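## Task

Pull the black key fob out of the drawer of the small wooden box, set it down directly on the empty tabletop so it rests on no other object, and close the drawer. The box must stay roughly in its current spot and orientation, and the other item must remain inside the drawer.

## Robot and tools

Robot: two arms, left_arm and right_arm, each ending in a two-finger gripper. Each arm sits on a tilted plate, and both plates hang from one metal frame behind them. For the clearance check, a plate and its half of the frame count as part of that arm. Calibrated bases in the scene frame: left_arm (+0.048, +0.320, +0.317) m with quat_wxyz (+0.957, -0.123, +0.264, +0.004); right_arm (+0.034, -0.209, +0.317) m with quat_wxyz (+0.957, +0.118, +0.266, +0.011).

Frame: the scene frame has its origin at table-top height, midway between the nominal arm bases. +x points out over the table, +z points up, and +y is toward left_arm. The arm names do not match the left and right sides of the images. Positions are in metres and orientations are quaternions written w first. The printed hand pose can be a few cm off, more when the arm is stretched far. Fingers point along the gripper's +z axis and close along its y axis. end_effector_position is the point between the pads, just under 1 cm behind the fingertips.

Row format, used by both motion tools: 16 numbers, always covering both arms. The left_arm part comes first: x, y, z, qw, qx, qy, qz, opening. The right_arm part follows in the same order. Each row is an absolute target pose in the scene frame, not an offset. Opening runs from -1 (closed, 0 mm) to +1 (fully open, about 87 mm). Reference gaps: 0.5 is about 69 mm, 0 about 43 mm, -0.5 about 18 mm. To hold an arm still, repeat its last reported pose and the opening it should keep. To keep a gripper's orientation, resend the same target quaternion rather than the drifted reading.

execute_actions takes actions, a list holding one item or none, plus an optional cameras list.
- An empty list returns the state, with pictures.
- {"rows": [...], "steps": n}: 1 to 15 rows and at most 15 steps of 1/30 s; the last row repeats to fill the steps. Each target must lie within 0.6 m of that arm's last reported position along each gripper axis, or the call is refused. An action needs at least 5 steps, and the last 5 run after the result is returned.
- {"steps": n} with no rows is a wait of up to 300 steps, counted from the last result.

move(target, speed, blend, blocking, cameras) drives each gripper in a straight line to its pose. target is one 16-number row or a list of up to 15 rows. speed is in m/s, from 0.002 to 0.5, default 0.25; one value, or one per target. Rotation is capped at twice that value in rad/s. blend, in metres, rounds corners in a list. A move lasts at least 0.5 s and at most 10 s. It does not avoid obstacles or the other arm. Faster moves lag more, stray more and hit harder, and a target set deeper past a contact presses harder. New openings on later targets are applied only after the arms come to rest there. blocking=false returns after about 0.5 s while the move keeps running. The result adds a move: line giving the ending (done, off_target, moving, held, fault) and the limits that acted. limits=paced means the pose was clipped; limits=held means steps were withheld. Neither done nor off_target tells you whether anything is touched. Do not route a path close to an arm's own base; go around it.



Control details: each step, the commanded pose is clipped to within 100 mm and 20 degrees of the measured pose. Friction and gravity can leave the gripper low, short or tilted. Small moves may not happen or may go sideways. Check the result after every move and correct tilt. Hand target shows the pose the controller is currently driving toward.

Gripping: grip_measured uses the same scale as the opening command. To hold something, command about 0.04 below the reading at first contact for full force, or less for a lighter hold. Readings may be off by about 1 mm. Pad force is about 20 N per pad, and fast closing squeezes harder.

Results also report joint positions, velocities (within noise means at rest) and torques. Torques 1-3 wrap at ±28 N m.

Joint ranges (rad): waist -2.618..3.054, shoulder 0..3.142, elbow 0..3.142 (straight at 2.901), wrist pitch ±1.571, wrist yaw ±1.571, wrist roll ±2.094.

Motor heat builds from holding loads, staying stretched, or pushing toward unreachable poses. MOTOR HOT appears at 75 °C. At 90 °C the arm folds and stays idle. At 100 °C it goes limp.

Avoid: dropping the item or releasing it while it moves, knocking things off the table, slamming, hard pushes, and any arm-to-arm collision, which can fail the scene. Do not shift or turn the box. Random brief tugs or pushes may happen. Simulation time keeps running while you reply, and faster, smoother, lower-effort solutions are better.

Each tool is called after ">>>" in YAML: its name, and indented under it one key for each argument.

## Session

>>> execute_actions:
  actions: []
  cameras: ["all"]

Scene clock: 0.00 s of 6000.00 s.
left_arm: end_effector_position=(+0.0998, +0.1270, +0.2928) grip_measured=+1.000 end_effector_quat_wxyz=(-0.035, +0.687, +0.534, -0.491) | right_arm: end_effector_position=(+0.4542, -0.2631, +0.1802) grip_measured=+1.000 end_effector_quat_wxyz=(+0.210, +0.029, +0.971, -0.113)
Joint positions: left_arm=[-0.98 1.552 0.577 -0.527 0.448 0.878 1] | right_arm=[0.037 1.58 0.906 0.109 0.457 -0.116 1]
Joint velocities: within noise
Joint torques (N m): no reading
Motor temperatures (°C): left_arm=[26 35 37 31 25 28 24] | right_arm=[25 31 31 31 29 29 29]
Heat: left arm: 37 °C; right arm: 31 °C.
Hand target: left_arm +0.1015, +0.1262, +0.2930; -0.032, +0.687, +0.535, -0.491 | right_arm +0.4606, -0.2645, +0.1858; +0.220, +0.033, +0.968, -0.113

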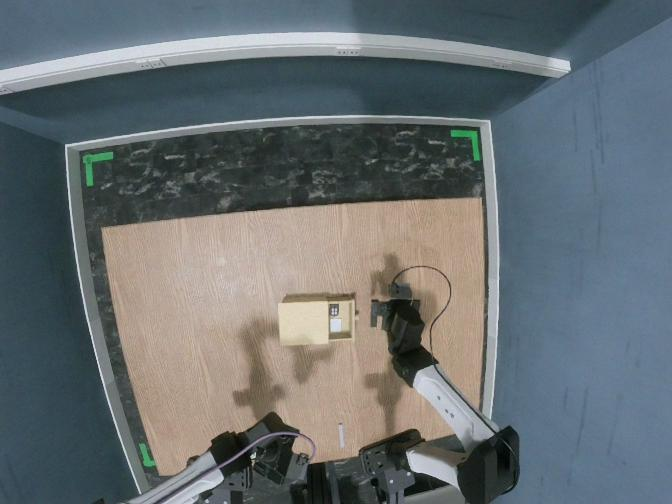

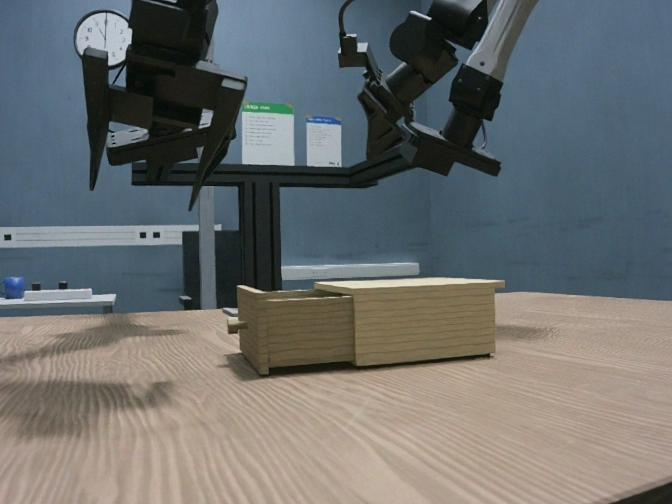

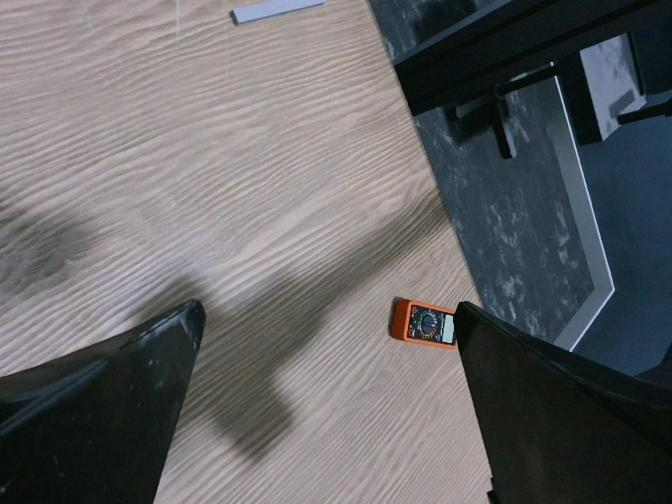

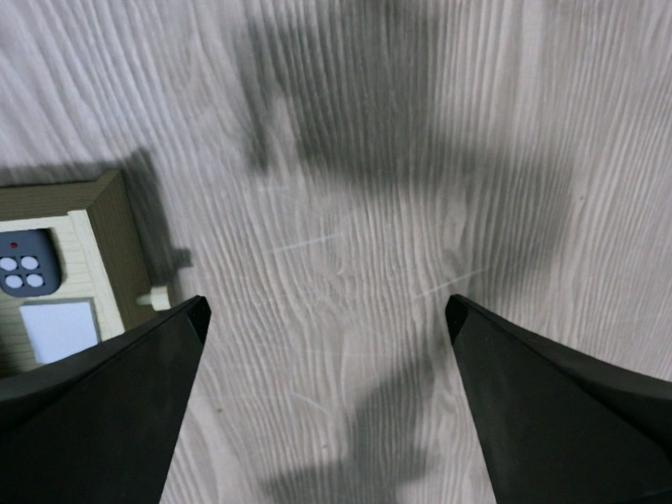

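>>> zoom_image:
  camera: "cam_high"
  region: [260, 270, 420, 370]

>>> zoom_image:
  camera: "cam_right_wrist"
  region: [0, 150, 220, 390]

>>> zoom_image:
  camera: "cam_low"
  region: [200, 240, 540, 400]

Scaled by 3.150 from the camera's 672x504 image, which has a finer 960x720 frame.

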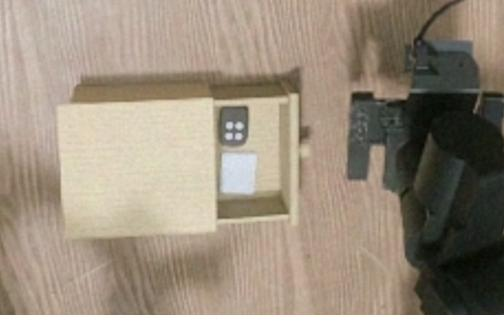

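Scaled by 2.100 from the camera's 672x504 image, which has a finer 960x720 frame.

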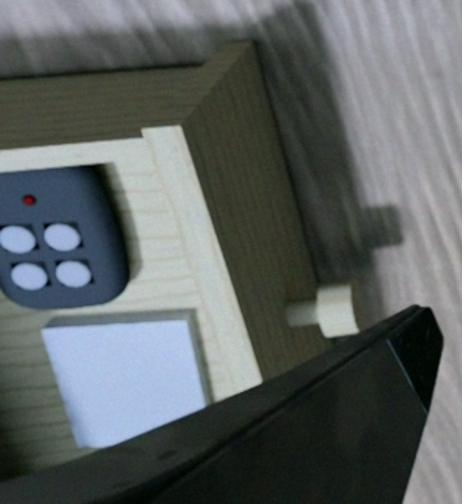

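Scaled by 1.482 from the camera's 672x504 image, which has a finer 960x720 frame.

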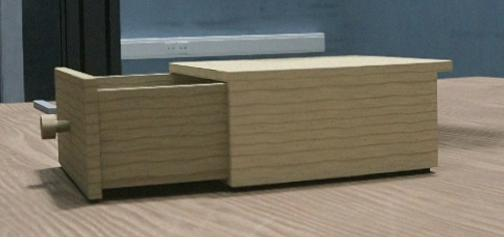

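>>> move:
  target: [0.0998, 0.1270, 0.2928, -0.035, 0.687, 0.534, -0.491, 1.0, 0.41, -0.13, 0.17, 0.0, 0.0, 1.0, 0.0, 1.0]
  cameras: ["cam_right_wrist", "cam_high"]

Scene clock: 4.57 s of 6000.00 s.
left_arm: end_effector_position=(+0.0998, +0.1270, +0.2928) grip_measured=+1.000 end_effector_quat_wxyz=(-0.035, +0.687, +0.534, -0.491) | right_arm: end_effector_position=(+0.4097, -0.1367, +0.1718) grip_measured=+1.000 end_effector_quat_wxyz=(+0.006, +0.001, +1.000, -0.006)
Joint positions: left_arm=[-0.98 1.552 0.577 -0.527 0.448 0.878 1] | right_arm=[0.273 1.829 1.26 -0.519 0.383 0.204 1]
Joint velocities: within noise
Joint torques (N m): left_arm=[-3.17 -4.07 3.78 0.43 0.54 0.19] | right_arm=[4.94 -6.8 6.99 0.13 -0.12 -0.07]
Motor temperatures (°C): left_arm=[26 36 38 31 25 28 24] | right_arm=[25 32 32 31 29 29 29]
Heat: left arm: 38 °C; right arm: 32 °C.
Hand target: left_arm +0.0999, +0.1270, +0.2928; -0.035, +0.687, +0.534, -0.491 | right_arm +0.4098, -0.1300, +0.1700; +0.000, +0.000, +1.000, +0.000
Off the commanded pose: left_arm 0.000 m, 0 deg | right_arm 0.007 m, 1 deg.
Kept back: nothing.
move: done
camera_calibration:
cam_right_wrist: T_world_to_cam=[[0.0196166, -0.999752, 0.0105204, -0.148317], [-0.647459, -0.00468468, 0.762086, 0.153418], [-0.761848, -0.021761, -0.647391, 0.556827], [0, 0, 0, 1]] pos_world=[0.526459, -0.135445, 0.245127]
Images, in order (width x height): cam_high 672x504, cam_right_wrist 672x504.

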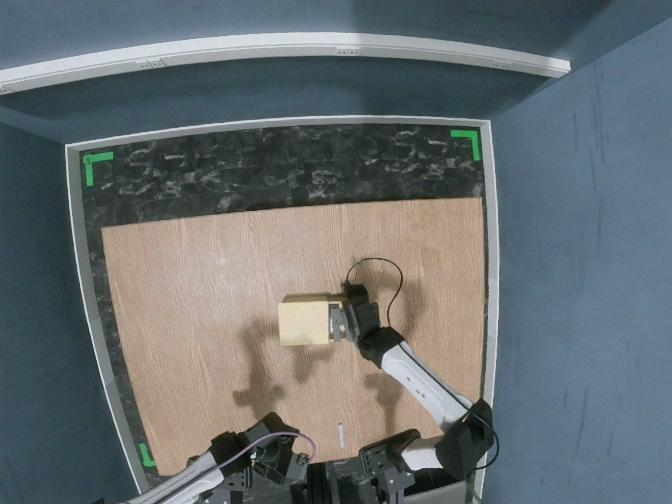

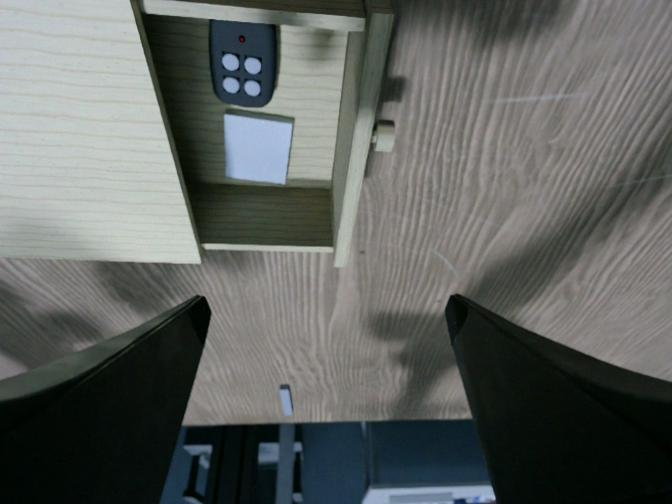

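>>> execute_actions:
  actions: []
  cameras: ["cam_low", "cam_right_wrist"]

>>> zoom_image:
  camera: "cam_low"
  region: [180, 20, 480, 400]

>>> zoom_image:
  camera: "cam_right_wrist"
  region: [120, 0, 420, 280]

Scene clock: 5.57 s of 6000.00 s.
left_arm: end_effector_position=(+0.0998, +0.1270, +0.2928) grip_measured=+1.000 end_effector_quat_wxyz=(-0.035, +0.687, +0.534, -0.491) | right_arm: end_effector_position=(+0.4091, -0.1367, +0.1719) grip_measured=+1.000 end_effector_quat_wxyz=(+0.005, +0.001, +1.000, -0.006)
Joint positions: left_arm=[-0.98 1.552 0.577 -0.527 0.448 0.878 1] | right_arm=[0.273 1.829 1.26 -0.522 0.382 0.205 1]
Joint velocities: within noise
Joint torques (N m): left_arm=[-3.22 -4.04 3.81 0.44 0.54 0.2] | right_arm=[4.85 -6.79 7.04 0.11 -0.08 -0.02]
Motor temperatures (°C): left_arm=[26 36 38 31 25 28 24] | right_arm=[25 32 32 31 29 29 29]
Heat: left arm: 38 °C; right arm: 32 °C.
Hand target: left_arm +0.0999, +0.1270, +0.2928; -0.035, +0.687, +0.534, -0.491 | right_arm +0.4098, -0.1300, +0.1701; +0.000, +0.000, +1.000, +0.000
Off the commanded pose: left_arm 0.000 m, 0 deg | right_arm 0.007 m, 1 deg.
Steps of this call (1-30: nothing new was sent). Readings (end_effector_position of left_arm | right_arm):
1: (+0.0998, +0.1270, +0.2928) | (+0.4096, -0.1368, +0.1718)
2: (+0.0998, +0.1270, +0.2928) | (+0.4095, -0.1367, +0.1718)
4: (+0.0998, +0.1270, +0.2928) | (+0.4095, -0.1367, +0.1719)
8: (+0.0998, +0.1270, +0.2928) | (+0.4093, -0.1367, +0.1719)
30: the state above
camera_calibration:
cam_right_wrist: T_world_to_cam=[[0.0190894, -0.999769, 0.00984273, -0.147895], [-0.645439, -0.00480433, 0.763797, 0.151775], [-0.763573, -0.0209333, -0.645382, 0.556961], [0, 0, 0, 1]] pos_world=[0.526065, -0.135472, 0.244983]
Images, in order (width x height): cam_low 672x504, cam_right_wrist 672x504.

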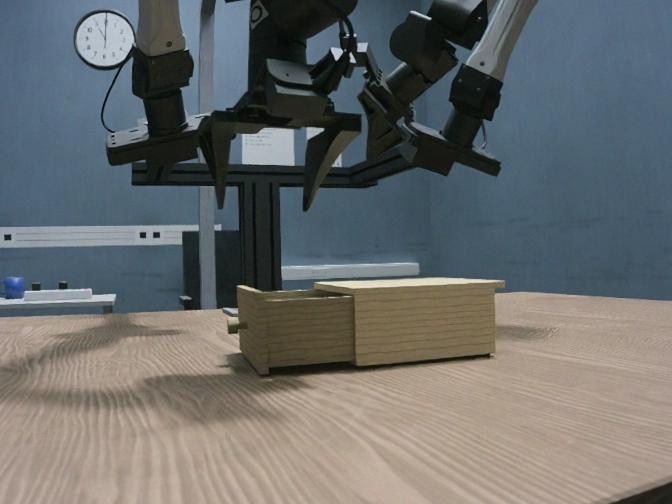

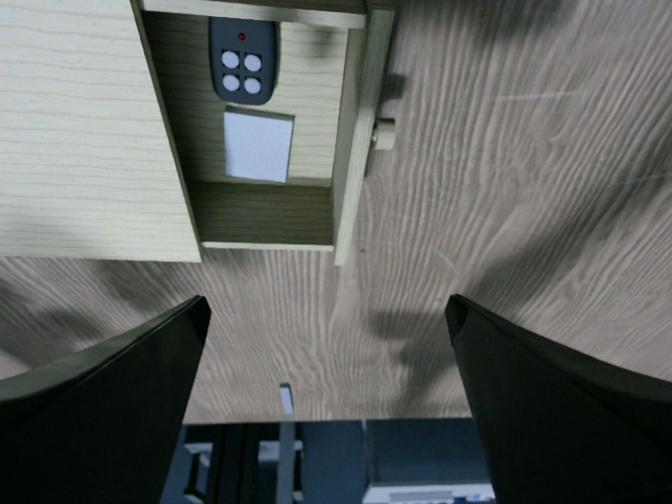

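Scaled by 1.326 from the camera's 672x504 image, which has a finer 960x720 frame.

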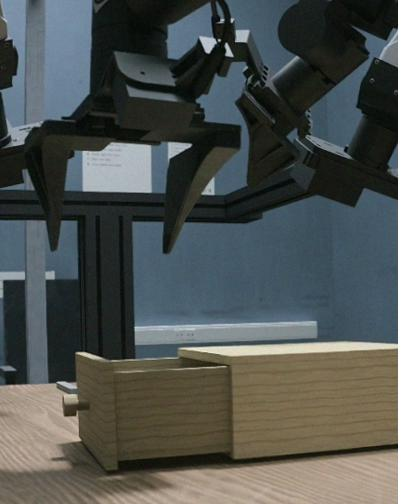

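Scaled by 1.680 from the camera's 672x504 image, which has a finer 960x720 frame.

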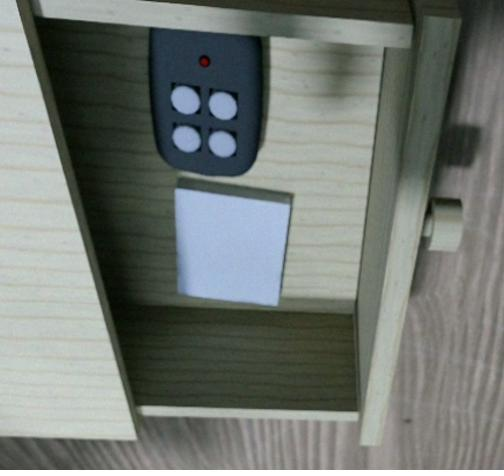

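>>> zoom_image:
  camera: "cam_low"
  region: [180, 90, 380, 230]

Scaled by 2.520 from the camera's 672x504 image, which has a finer 960x720 frame.

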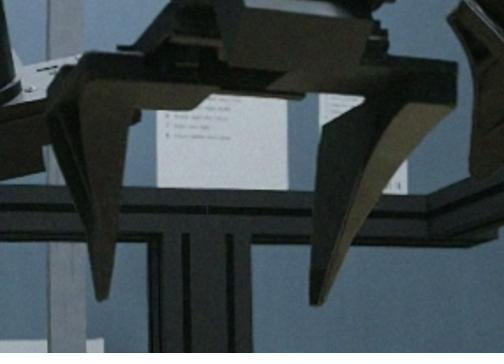

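>>> move:
  target: [0.0998, 0.1270, 0.2928, -0.035, 0.687, 0.534, -0.491, 1.0, 0.395, -0.127, 0.10, 0.0, 0.0, 1.0, 0.0, -1.0]
  cameras: ["cam_right_wrist", "cam_low"]

Scene clock: 9.83 s of 6000.00 s.
left_arm: end_effector_position=(+0.0998, +0.1270, +0.2928) grip_measured=+1.000 end_effector_quat_wxyz=(-0.035, +0.687, +0.534, -0.491) | right_arm: end_effector_position=(+0.3950, -0.1262, +0.1056) grip_measured=-0.973 end_effector_quat_wxyz=(+0.000, +0.000, +1.000, -0.003)
Joint positions: left_arm=[-0.98 1.552 0.577 -0.527 0.448 0.878 1] | right_arm=[0.239 2.004 1.224 -0.308 0.359 0.175 0.013]
Joint velocities: within noise
Joint torques (N m): left_arm=[-3.28 -4.04 3.79 0.43 0.54 0.19] | right_arm=[3.38 -7.41 4 0.35 -0.09 -0.24]
Motor temperatures (°C): left_arm=[26 36 38 31 25 28 24] | right_arm=[26 33 32 31 29 29 29]
Heat: left arm: 38 °C; right arm: 33 °C.
Hand target: left_arm +0.0999, +0.1270, +0.2928; -0.035, +0.687, +0.534, -0.491 | right_arm +0.3949, -0.1270, +0.1001; +0.000, +0.000, +1.000, +0.000
Off the commanded pose: left_arm 0.000 m, 0 deg | right_arm 0.006 m, 0 deg.
Kept back: nothing.
move: done
camera_calibration:
cam_right_wrist: T_world_to_cam=[[0.020462, -0.999782, 0.00414323, -0.136486], [-0.638333, -0.00987466, 0.769697, 0.189304], [-0.769489, -0.0183943, -0.638396, 0.50546], [0, 0, 0, 1]] pos_world=[0.512578, -0.125289, 0.177543]
Images, in order (width x height): cam_low 672x504, cam_right_wrist 672x504.

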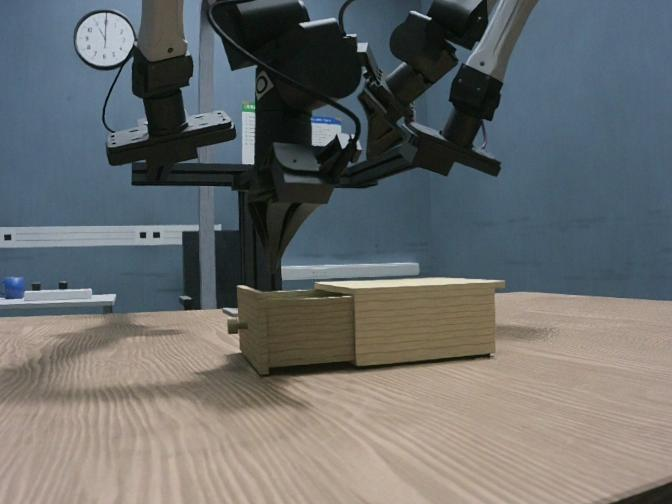

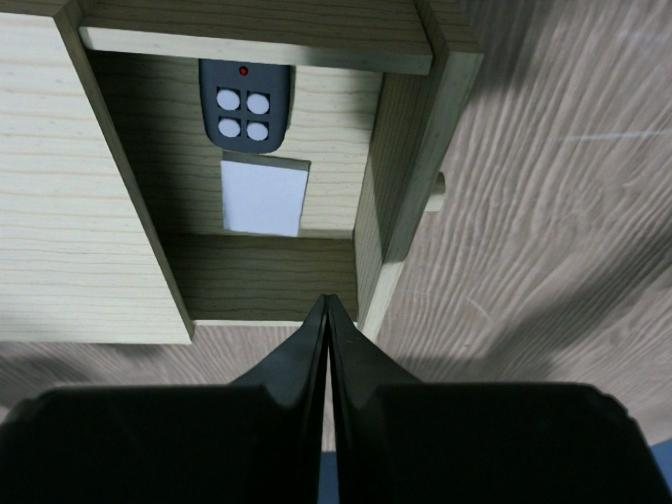

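>>> move:
  target: [0.0998, 0.1270, 0.2928, -0.035, 0.687, 0.534, -0.491, 1.0, 0.395, -0.128, 0.04, 0.0, 0.0, 1.0, 0.0, -1.0]
  speed: 0.12
  cameras: ["cam_right_wrist", "cam_low"]

Scene clock: 11.13 s of 6000.00 s.
left_arm: end_effector_position=(+0.0998, +0.1270, +0.2928) grip_measured=+1.000 end_effector_quat_wxyz=(-0.035, +0.687, +0.534, -0.491) | right_arm: end_effector_position=(+0.3920, -0.1272, +0.0466) grip_measured=-0.973 end_effector_quat_wxyz=(-0.003, -0.001, +1.000, -0.003)
Joint positions: left_arm=[-0.98 1.552 0.577 -0.527 0.448 0.878 1] | right_arm=[0.188 2.188 1.282 -0.171 0.334 0.126 0.013]
Joint velocities: within noise
Joint torques (N m): left_arm=[-3.21 -4.1 3.81 0.44 0.55 0.18] | right_arm=[3.54 -7.24 4.46 0.29 -0.11 -0.25]
Motor temperatures (°C): left_arm=[26 36 38 31 25 28 24] | right_arm=[26 33 32 31 28 29 29]
Heat: left arm: 38 °C; right arm: 33 °C.
Hand target: left_arm +0.0999, +0.1270, +0.2928; -0.035, +0.687, +0.534, -0.491 | right_arm +0.3950, -0.1281, +0.0402; +0.000, +0.000, +1.000, +0.000
Off the commanded pose: left_arm 0.000 m, 0 deg | right_arm 0.007 m, 0 deg.
Kept back: nothing.
move: done
camera_calibration:
cam_right_wrist: T_world_to_cam=[[0.0230022, -0.999726, 0.00424711, -0.13812], [-0.633834, -0.011298, 0.773386, 0.230729], [-0.773127, -0.0204816, -0.633921, 0.466456], [0, 0, 0, 1]] pos_world=[0.51005, -0.125922, 0.11784]
Images, in order (width x height): cam_low 672x504, cam_right_wrist 672x504.

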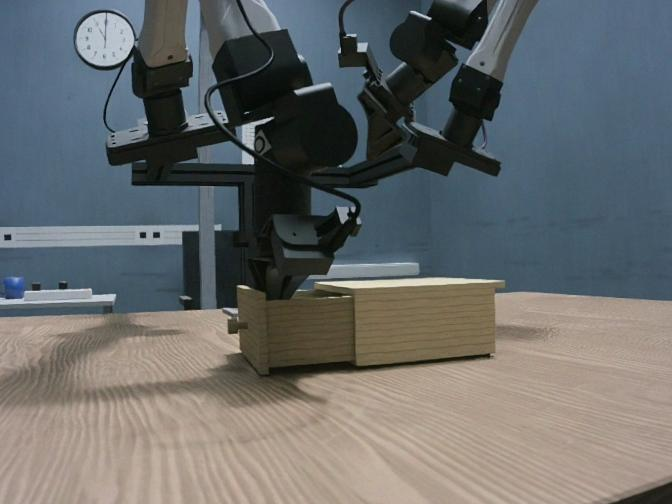

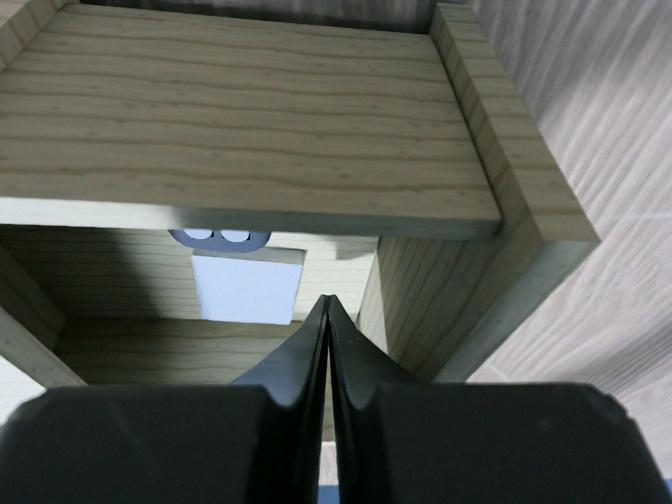

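>>> move:
  target: [0.0998, 0.1270, 0.2928, -0.035, 0.687, 0.534, -0.491, 1.0, 0.393, -0.165, 0.041, 0.0, 0.0, 1.0, 0.0, -1.0]
  speed: 0.06
  cameras: ["cam_right_wrist", "cam_low"]

Scene clock: 12.37 s of 6000.00 s.
left_arm: end_effector_position=(+0.0998, +0.1270, +0.2928) grip_measured=+1.000 end_effector_quat_wxyz=(-0.035, +0.687, +0.534, -0.491) | right_arm: end_effector_position=(+0.3857, -0.1431, +0.0366) grip_measured=-0.973 end_effector_quat_wxyz=(-0.011, +0.000, +1.000, +0.024)
Joint positions: left_arm=[-0.98 1.552 0.577 -0.527 0.448 0.878 1] | right_arm=[0.121 2.188 1.254 -0.137 0.247 0.069 0.013]
Joint velocities: within noise
Joint torques (N m): left_arm=[-3.19 -4.08 3.79 0.44 0.54 0.19] | right_arm=[1.29 -11.08 1.63 0.22 0.32 -0.42]
Motor temperatures (°C): left_arm=[26 36 38 31 25 28 24] | right_arm=[26 33 32 31 28 29 29]
Heat: left arm: 38 °C; right arm: 33 °C.
Hand target: left_arm +0.0999, +0.1270, +0.2928; -0.035, +0.687, +0.534, -0.491 | right_arm +0.3926, -0.1646, +0.0409; -0.001, +0.000, +1.000, +0.000
Off the commanded pose: left_arm 0.000 m, 0 deg | right_arm 0.024 m, 3 deg.
Kept back: nothing.
move: off_target (right_arm)
camera_calibration:
cam_right_wrist: T_world_to_cam=[[0.020885, -0.998555, -0.0495093, -0.150873], [-0.621729, -0.0517522, 0.781521, 0.223438], [-0.782954, 0.0144593, -0.621911, 0.463294], [0, 0, 0, 1]] pos_world=[0.504807, -0.145791, 0.106037]
Images, in order (width x height): cam_low 672x504, cam_right_wrist 672x504.

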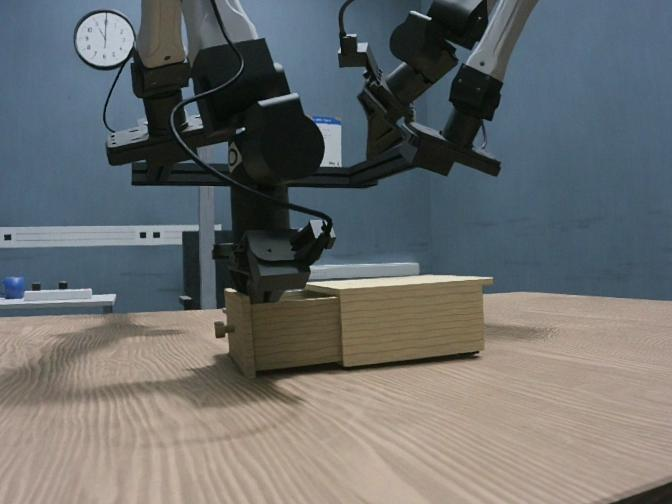

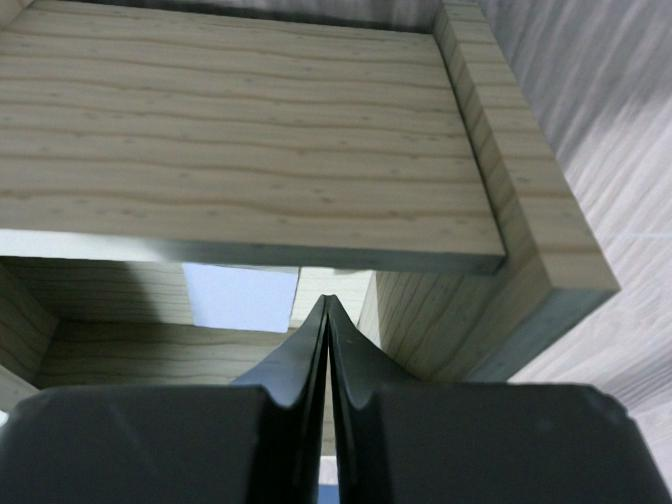

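>>> move:
  target:
    - [0.0998, 0.1270, 0.2928, -0.035, 0.687, 0.534, -0.491, 1.0, 0.393, -0.127, 0.045, 0.0, 0.0, 1.0, 0.0, -1.0]
    - [0.0998, 0.1270, 0.2928, -0.035, 0.687, 0.534, -0.491, 1.0, 0.41, -0.10, 0.13, 0.0, 0.0, 1.0, 0.0, -1.0]
  speed: [0.1, 0.25]
  blend: 0.015
  cameras: ["cam_right_wrist", "cam_low", "cam_high"]

Scene clock: 14.47 s of 6000.00 s.
left_arm: end_effector_position=(+0.0998, +0.1270, +0.2928) grip_measured=+1.000 end_effector_quat_wxyz=(-0.035, +0.687, +0.534, -0.491) | right_arm: end_effector_position=(+0.4002, -0.0990, +0.1194) grip_measured=-0.973 end_effector_quat_wxyz=(-0.013, -0.007, +1.000, +0.001)
Joint positions: left_arm=[-0.98 1.552 0.577 -0.527 0.448 0.878 1] | right_arm=[0.308 2.034 1.321 -0.424 0.375 0.236 0.013]
Joint velocities: within noise
Joint torques (N m): left_arm=[-3.19 -4.07 3.79 0.44 0.54 0.19] | right_arm=[5.39 -11.08 5.14 0.05 0.11 -0.03]
Motor temperatures (°C): left_arm=[26 36 38 31 25 28 24] | right_arm=[26 34 32 31 28 29 29]
Heat: left arm: 38 °C; right arm: 34 °C.
Hand target: left_arm +0.0999, +0.1270, +0.2928; -0.035, +0.687, +0.534, -0.491 | right_arm +0.4099, -0.1000, +0.1298; +0.000, +0.000, +1.000, +0.000
Off the commanded pose: left_arm 0.000 m, 0 deg | right_arm 0.015 m, 2 deg.
Kept back: nothing.
move: off_target (right_arm)
camera_calibration:
cam_right_wrist: T_world_to_cam=[[0.034854, -0.999379, -0.0051617, -0.114005], [-0.617521, -0.0255968, 0.786137, 0.17045], [-0.785781, -0.0242125, -0.61803, 0.52229], [0, 0, 0, 1]] pos_world=[0.519636, -0.0969249, 0.188205]
Images, in order (width x height): cam_high 672x504, cam_low 672x504, cam_right_wrist 672x504.

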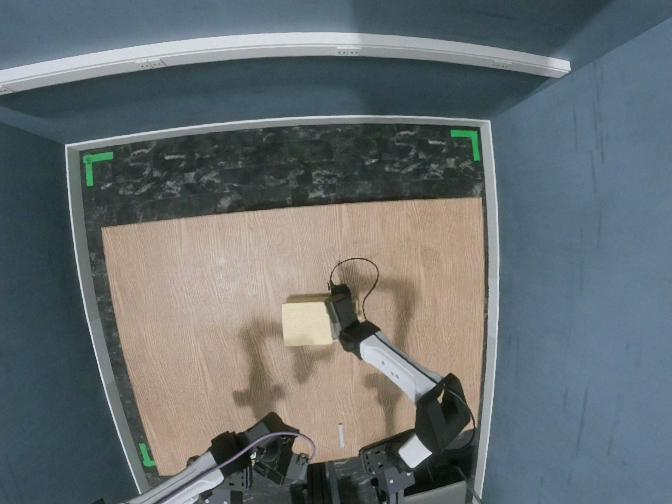

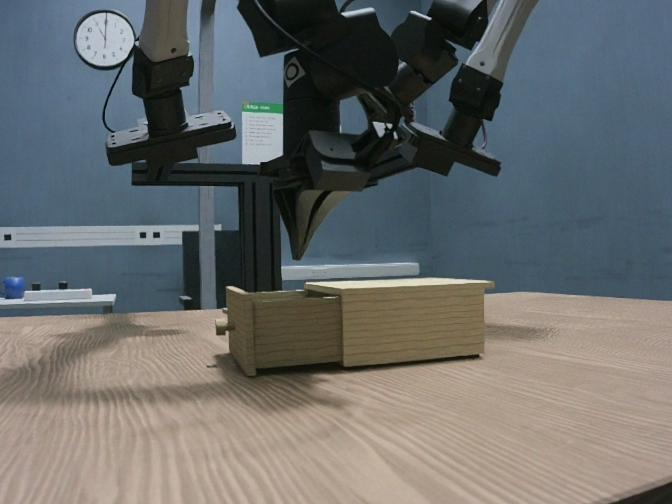

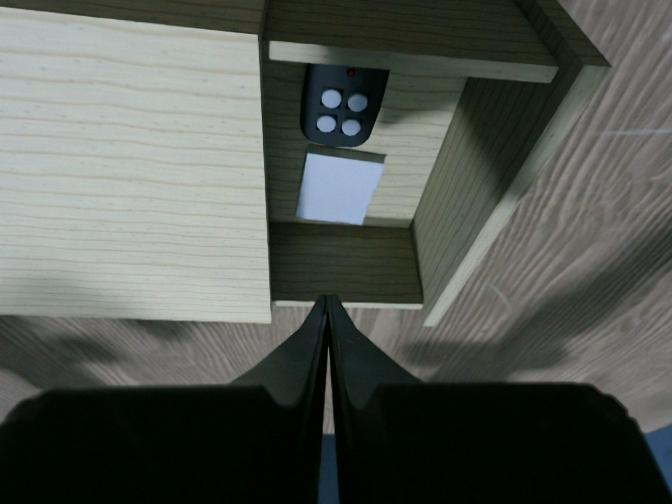

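>>> move:
  target: [0.0998, 0.1270, 0.2928, -0.035, 0.687, 0.534, -0.491, 1.0, 0.420, -0.080, 0.085, 0.0057, 0.0432, 0.9905, 0.1304, -1.0]
  speed: 0.15
  cameras: ["cam_right_wrist", "cam_low"]

Scene clock: 17.40 s of 6000.00 s.
left_arm: end_effector_position=(+0.0998, +0.1270, +0.2928) grip_measured=+1.000 end_effector_quat_wxyz=(-0.035, +0.687, +0.534, -0.491) | right_arm: end_effector_position=(+0.4205, -0.0794, +0.0923) grip_measured=-0.973 end_effector_quat_wxyz=(+0.006, +0.044, +0.991, +0.127)
Joint positions: left_arm=[-0.98 1.552 0.577 -0.527 0.448 0.878 1] | right_arm=[0.21 2.087 1.321 -0.251 0.091 0.223 0.013]
Joint velocities: within noise
Joint torques (N m): left_arm=[-3.22 -4.05 3.82 0.44 0.53 0.18] | right_arm=[3.51 -7.5 4.42 0.41 -0.23 -0.3]
Motor temperatures (°C): left_arm=[26 37 38 31 25 28 24] | right_arm=[26 34 32 31 28 29 29]
Heat: left arm: 38 °C; right arm: 34 °C.
Hand target: left_arm +0.0999, +0.1270, +0.2928; -0.035, +0.687, +0.534, -0.491 | right_arm +0.4198, -0.0800, +0.0851; +0.006, +0.043, +0.991, +0.130
Off the commanded pose: left_arm 0.000 m, 0 deg | right_arm 0.007 m, 0 deg.
Kept back: nothing.
move: done
camera_calibration:
cam_right_wrist: T_world_to_cam=[[-0.0646076, -0.965019, -0.254095, -0.0277373], [-0.655065, -0.151073, 0.740315, 0.214795], [-0.752805, 0.214279, -0.62239, 0.527446], [0, 0, 0, 1]] pos_world=[0.535976, -0.107338, 0.162213]
Images, in order (width x height): cam_low 672x504, cam_right_wrist 672x504.

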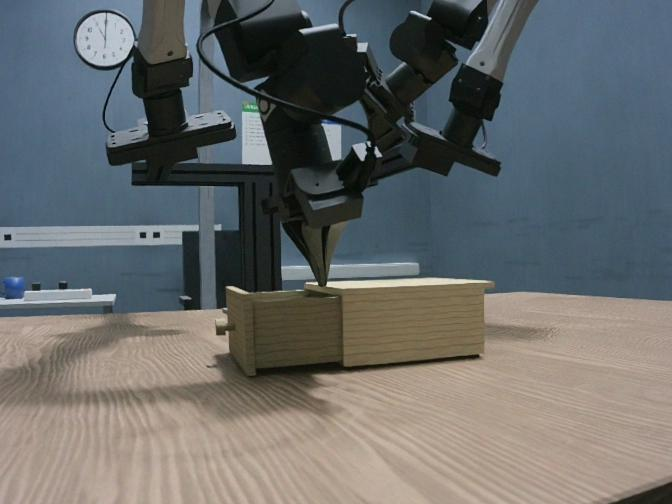

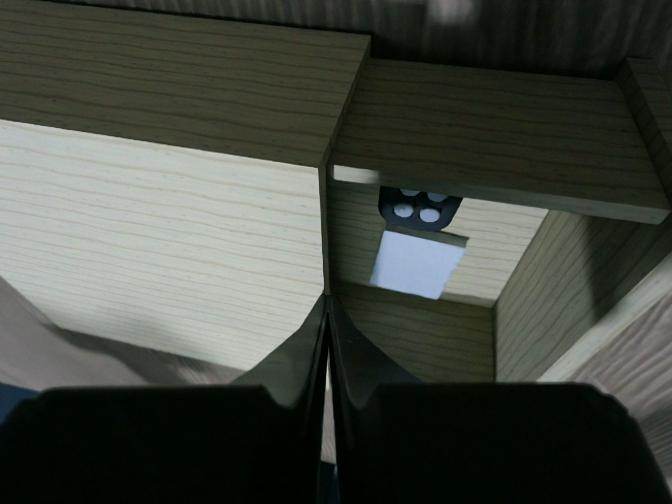

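>>> move:
  target: [0.0998, 0.1270, 0.2928, -0.035, 0.687, 0.534, -0.491, 1.0, 0.421, -0.077, 0.035, 0.0057, 0.0432, 0.9905, 0.1304, -1.0]
  speed: 0.06
  cameras: ["cam_right_wrist", "cam_low"]

Scene clock: 18.80 s of 6000.00 s.
left_arm: end_effector_position=(+0.0998, +0.1270, +0.2928) grip_measured=+1.000 end_effector_quat_wxyz=(-0.035, +0.687, +0.534, -0.491) | right_arm: end_effector_position=(+0.4193, -0.0791, +0.0885) grip_measured=-0.973 end_effector_quat_wxyz=(-0.022, +0.034, +0.989, +0.145)
Joint positions: left_arm=[-0.98 1.552 0.577 -0.527 0.448 0.878 1] | right_arm=[0.19 2.128 1.392 -0.331 0.036 0.197 0.013]
Joint velocities: within noise
Joint torques (N m): left_arm=[-3.22 -4.08 3.79 0.44 0.55 0.19] | right_arm=[2.52 -0.8 2.76 1.89 0.11 -0.29]
Motor temperatures (°C): left_arm=[26 37 38 31 25 28 24] | right_arm=[26 34 32 31 28 29 29]
Heat: left arm: 38 °C; right arm: 34 °C.
Hand target: left_arm +0.0999, +0.1270, +0.2928; -0.035, +0.687, +0.534, -0.491 | right_arm +0.4162, -0.0802, +0.0434; +0.001, +0.043, +0.991, +0.130
Off the commanded pose: left_arm 0.000 m, 0 deg | right_arm 0.054 m, 4 deg.
Kept back: nothing.
move: off_target (right_arm)
camera_calibration:
cam_right_wrist: T_world_to_cam=[[-0.0535446, -0.956468, -0.286883, -0.0295935], [-0.611375, -0.195752, 0.766747, 0.192723], [-0.789527, 0.216448, -0.574279, 0.535494], [0, 0, 0, 1]] pos_world=[0.539029, -0.106486, 0.151263]
Images, in order (width x height): cam_low 672x504, cam_right_wrist 672x504.

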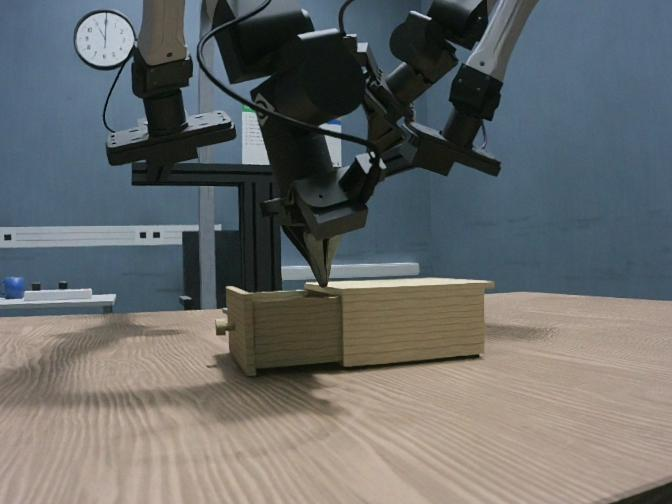

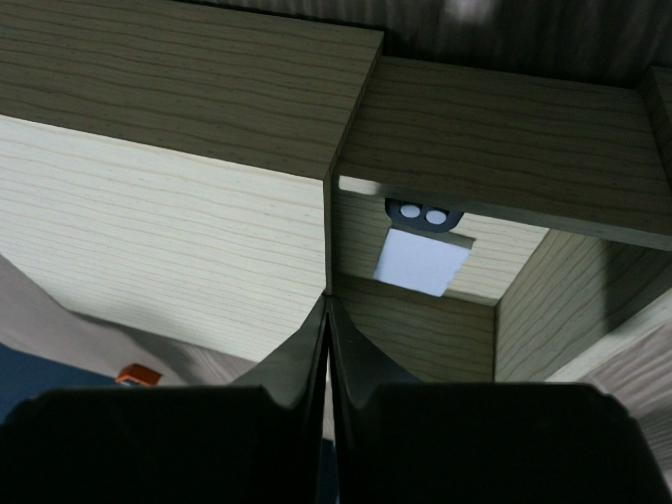

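>>> move:
  target:
    - [0.0998, 0.1270, 0.2928, -0.035, 0.687, 0.534, -0.491, 1.0, 0.420, -0.090, 0.125, 0.0057, 0.0432, 0.9905, 0.1304, -1.0]
    - [0.0998, 0.1270, 0.2928, -0.035, 0.687, 0.534, -0.491, 1.0, 0.420, -0.115, 0.100, 0.0094, 0.0426, 0.9753, 0.2162, -1.0]
  speed: 0.2
  blend: 0.01
  cameras: ["cam_right_wrist", "cam_low"]

Scene clock: 21.10 s of 6000.00 s.
left_arm: end_effector_position=(+0.0998, +0.1270, +0.2928) grip_measured=+1.000 end_effector_quat_wxyz=(-0.035, +0.687, +0.534, -0.491) | right_arm: end_effector_position=(+0.4158, -0.1149, +0.0987) grip_measured=-0.973 end_effector_quat_wxyz=(+0.000, +0.046, +0.977, +0.210)
Joint positions: left_arm=[-0.98 1.552 0.577 -0.527 0.448 0.878 1] | right_arm=[0.057 2.022 1.258 -0.25 -0.159 0.1 0.013]
Joint velocities: within noise
Joint torques (N m): left_arm=[-3.21 -4.1 3.79 0.44 0.54 0.19] | right_arm=[3.15 -9.47 3.49 0.35 -0.36 -0.32]
Motor temperatures (°C): left_arm=[26 37 38 31 25 28 24] | right_arm=[26 34 32 31 28 29 29]
Heat: left arm: 38 °C; right arm: 34 °C.
Hand target: left_arm +0.0999, +0.1270, +0.2928; -0.035, +0.687, +0.534, -0.491 | right_arm +0.4200, -0.1151, +0.1001; +0.009, +0.043, +0.975, +0.216
Off the commanded pose: left_arm 0.000 m, 0 deg | right_arm 0.004 m, 1 deg.
Kept back: nothing.
move: done
camera_calibration:
cam_right_wrist: T_world_to_cam=[[-0.0691462, -0.908412, -0.412319, -0.0366759], [-0.650887, -0.272138, 0.708722, 0.189089], [-0.756019, 0.317379, -0.572456, 0.543748], [0, 0, 0, 1]] pos_world=[0.531623, -0.154433, 0.162139]
Images, in order (width x height): cam_low 672x504, cam_right_wrist 672x504.

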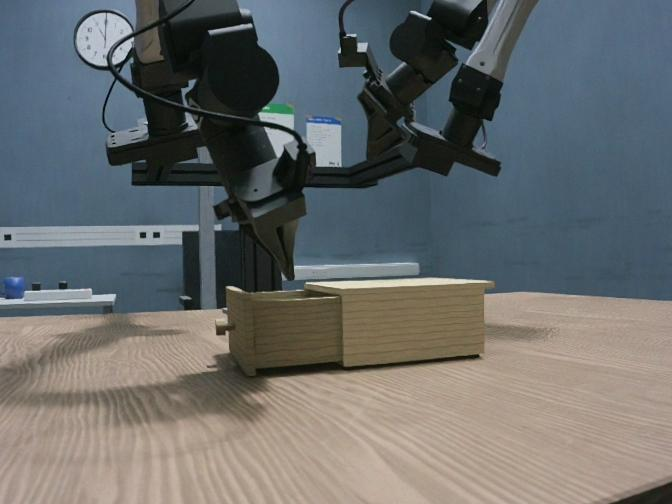

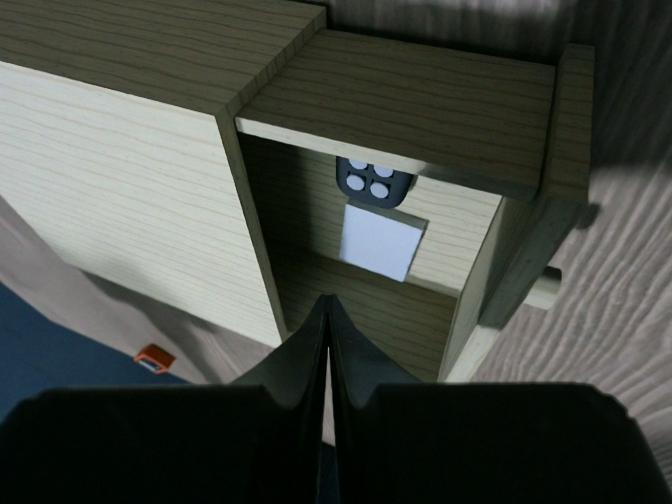

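>>> move:
  target:
    - [0.0998, 0.1270, 0.2928, -0.035, 0.687, 0.534, -0.491, 1.0, 0.421, -0.107, 0.095, 0.0094, 0.0426, 0.9753, 0.2162, -1.0]
    - [0.0998, 0.1270, 0.2928, -0.035, 0.687, 0.534, -0.491, 1.0, 0.422, -0.078, 0.030, 0.0094, 0.0426, 0.9753, 0.2162, -1.0]
  speed: 0.08
  blend: 0.005
  cameras: ["cam_right_wrist", "cam_low"]

Scene clock: 22.83 s of 6000.00 s.
left_arm: end_effector_position=(+0.0998, +0.1270, +0.2928) grip_measured=+1.000 end_effector_quat_wxyz=(-0.035, +0.687, +0.534, -0.491) | right_arm: end_effector_position=(+0.4166, -0.0850, +0.0396) grip_measured=-0.973 end_effector_quat_wxyz=(-0.001, +0.044, +0.975, +0.218)
Joint positions: left_arm=[-0.98 1.552 0.577 -0.527 0.448 0.878 1] | right_arm=[0.082 2.248 1.37 -0.134 -0.162 0.118 0.013]
Joint velocities: within noise
Joint torques (N m): left_arm=[-3.21 -4.07 3.79 0.43 0.54 0.19] | right_arm=[5.24 -6.52 5.35 0.59 -0.13 -0.11]
Motor temperatures (°C): left_arm=[26 37 39 30 25 28 24] | right_arm=[26 34 32 31 28 29 29]
Heat: left arm: 39 °C; right arm: 34 °C.
Hand target: left_arm +0.0999, +0.1270, +0.2928; -0.035, +0.687, +0.534, -0.491 | right_arm +0.4215, -0.0782, +0.0306; +0.009, +0.043, +0.975, +0.216
Off the commanded pose: left_arm 0.000 m, 0 deg | right_arm 0.013 m, 1 deg.
Kept back: nothing.
move: off_target (right_arm); blend cut to 0.0048 m at target 1
camera_calibration:
cam_right_wrist: T_world_to_cam=[[-0.0650339, -0.902117, -0.426563, -0.0344329], [-0.649894, -0.286091, 0.704123, 0.238249], [-0.757237, 0.323012, -0.567675, 0.501831], [0, 0, 0, 1]] pos_world=[0.532602, -0.124999, 0.102432]
Images, in order (width x height): cam_low 672x504, cam_right_wrist 672x504.

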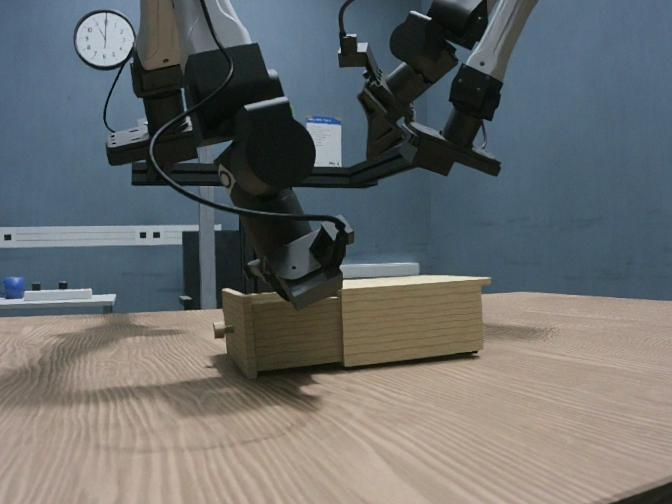

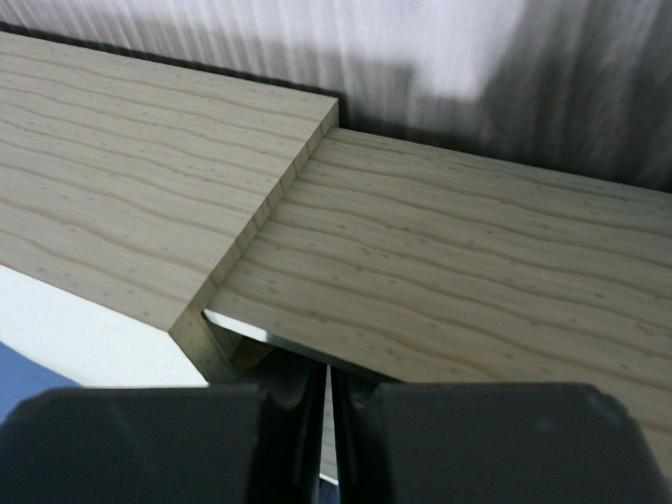

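>>> move:
  target:
    - [0.0998, 0.1270, 0.2928, -0.035, 0.687, 0.534, -0.491, 1.0, 0.423, -0.067, 0.042, 0.0094, 0.0426, 0.9753, 0.2162, -1.0]
    - [0.0998, 0.1270, 0.2928, -0.035, 0.687, 0.534, -0.491, 1.0, 0.423, -0.067, 0.022, 0.0094, 0.0426, 0.9753, 0.2162, -1.0]
  speed: 0.06
  cameras: ["cam_right_wrist", "cam_low"]

Scene clock: 23.97 s of 6000.00 s.
left_arm: end_effector_position=(+0.0998, +0.1270, +0.2928) grip_measured=+1.000 end_effector_quat_wxyz=(-0.035, +0.687, +0.534, -0.491) | right_arm: end_effector_position=(+0.4159, -0.0763, +0.0391) grip_measured=-0.974 end_effector_quat_wxyz=(-0.008, +0.041, +0.977, +0.209)
Joint positions: left_arm=[-0.98 1.552 0.577 -0.527 0.448 0.878 1] | right_arm=[0.108 2.264 1.395 -0.157 -0.132 0.134 0.013]
Joint velocities: within noise
Joint torques (N m): left_arm=[-3.19 -4.1 3.82 0.43 0.53 0.18] | right_arm=[4.68 -5.26 5.63 0.92 -0.33 -0.11]
Motor temperatures (°C): left_arm=[27 37 39 30 25 28 24] | right_arm=[26 34 32 31 28 29 29]
Heat: left arm: 39 °C; right arm: 34 °C.
Hand target: left_arm +0.0999, +0.1270, +0.2928; -0.035, +0.687, +0.534, -0.491 | right_arm +0.4222, -0.0676, +0.0236; +0.009, +0.042, +0.975, +0.216
Off the commanded pose: left_arm 0.000 m, 0 deg | right_arm 0.021 m, 2 deg.
Kept back: nothing.
move: off_target (right_arm)
camera_calibration:
cam_right_wrist: T_world_to_cam=[[-0.0621618, -0.909618, -0.41077, -0.029279], [-0.637669, -0.280416, 0.717458, 0.235491], [-0.767798, 0.306533, -0.562604, 0.501188], [0, 0, 0, 1]] pos_world=[0.533157, -0.114228, 0.100988]
Images, in order (width x height): cam_low 672x504, cam_right_wrist 672x504.

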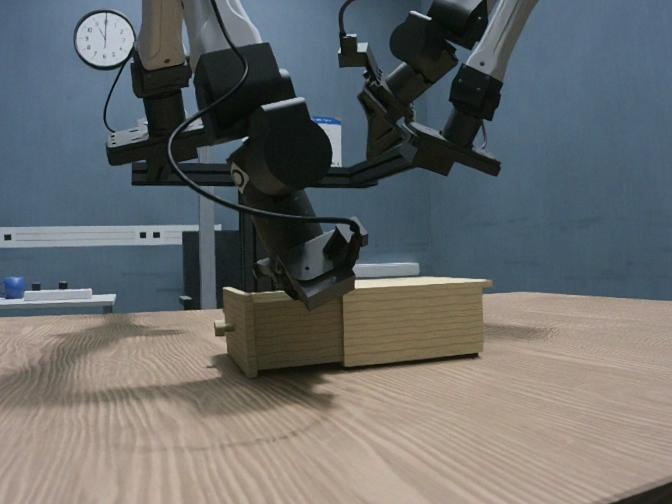

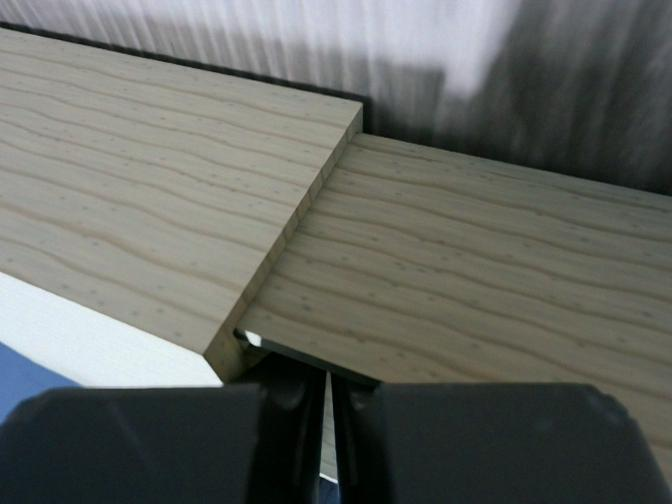

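>>> zoom_image:
  camera: "cam_low"
  region: [200, 200, 420, 390]

>>> zoom_image:
  camera: "cam_right_wrist"
  region: [180, 280, 440, 500]

Scaled by 2.291 from the camera's 672x504 image, which has a finer 960x720 frame.

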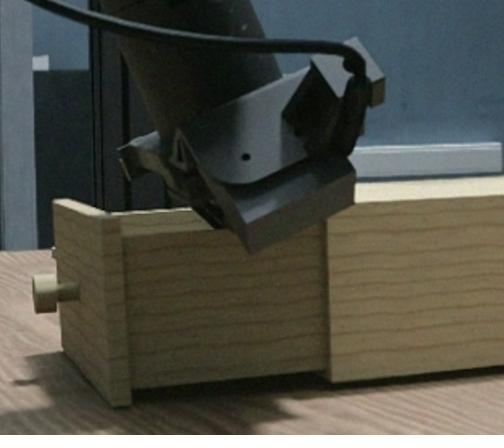

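Scaled by 1.938 from the camera's 672x504 image, which has a finer 960x720 frame.

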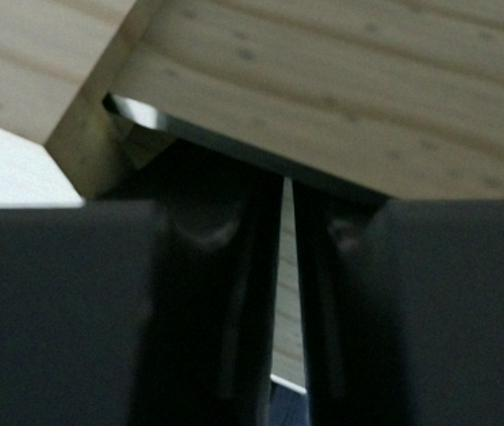

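>>> move:
  target:
    - [0.0998, 0.1270, 0.2928, -0.035, 0.687, 0.534, -0.491, 1.0, 0.420, -0.095, 0.075, 0.0094, 0.0426, 0.9753, 0.2162, -1.0]
    - [0.0998, 0.1270, 0.2928, -0.035, 0.687, 0.534, -0.491, 1.0, 0.385, -0.11, 0.120, 0.2203, 0.0043, 0.9622, 0.16, -1.0]
  speed: [0.12, 0.25]
  blend: 0.01
  cameras: ["cam_right_wrist", "cam_low", "cam_high"]

Scene clock: 28.27 s of 6000.00 s.
left_arm: end_effector_position=(+0.0998, +0.1270, +0.2928) grip_measured=+1.000 end_effector_quat_wxyz=(-0.035, +0.687, +0.534, -0.491) | right_arm: end_effector_position=(+0.3739, -0.1104, +0.1110) grip_measured=-0.974 end_effector_quat_wxyz=(+0.198, +0.009, +0.967, +0.162)
Joint positions: left_arm=[-0.98 1.552 0.577 -0.527 0.448 0.878 1] | right_arm=[0.153 1.829 0.633 0.562 0.008 0.042 0.013]
Joint velocities: within noise
Joint torques (N m): left_arm=[-3.19 -4.08 3.81 0.44 0.54 0.19] | right_arm=[3.99 -8.75 1.73 1.09 -0.06 -0.29]
Motor temperatures (°C): left_arm=[27 37 39 30 25 28 24] | right_arm=[26 35 32 31 28 29 29]
Heat: left arm: 39 °C; right arm: 35 °C.
Hand target: left_arm +0.0999, +0.1270, +0.2928; -0.035, +0.687, +0.534, -0.491 | right_arm +0.3849, -0.1100, +0.1199; +0.220, +0.005, +0.962, +0.160
Off the commanded pose: left_arm 0.000 m, 0 deg | right_arm 0.014 m, 3 deg.
Kept back: nothing.
move: off_target (right_arm)
camera_calibration:
cam_right_wrist: T_world_to_cam=[[0.0673555, -0.948501, -0.309529, -0.0973087], [-0.884359, -0.200386, 0.421609, 0.281442], [-0.461922, 0.245337, -0.852313, 0.430842], [0, 0, 0, 1]] pos_world=[0.454465, -0.141602, 0.218434]
Images, in order (width x height): cam_high 672x504, cam_low 672x504, cam_right_wrist 672x504.

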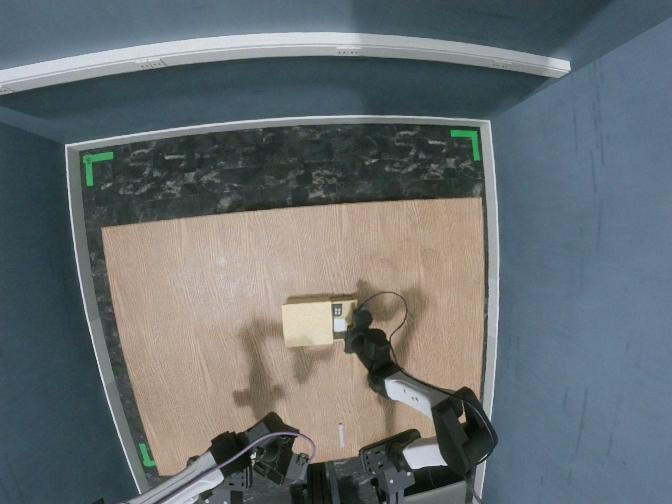

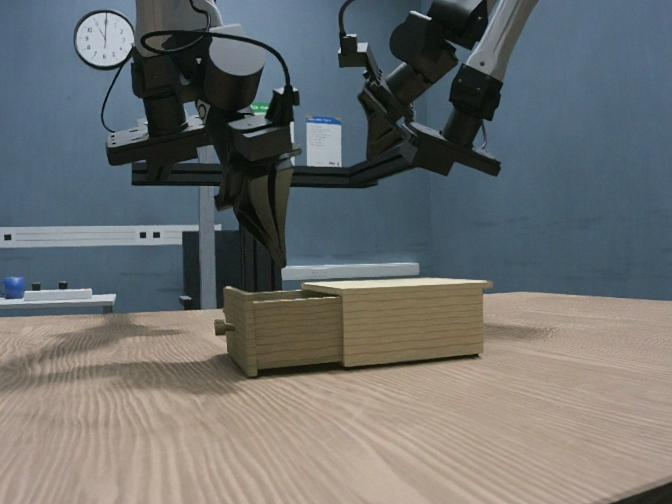

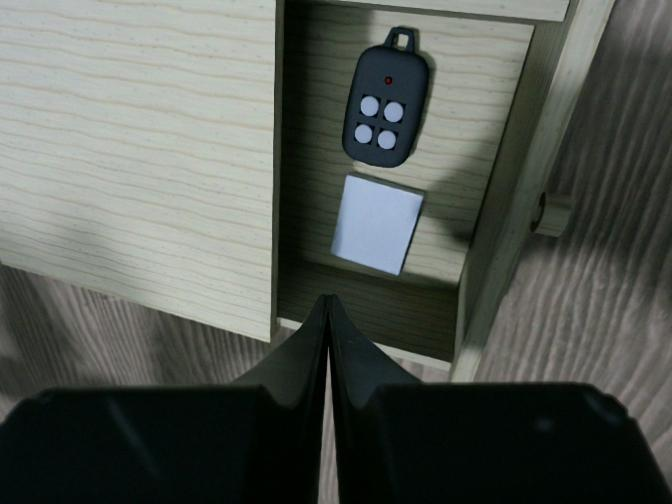

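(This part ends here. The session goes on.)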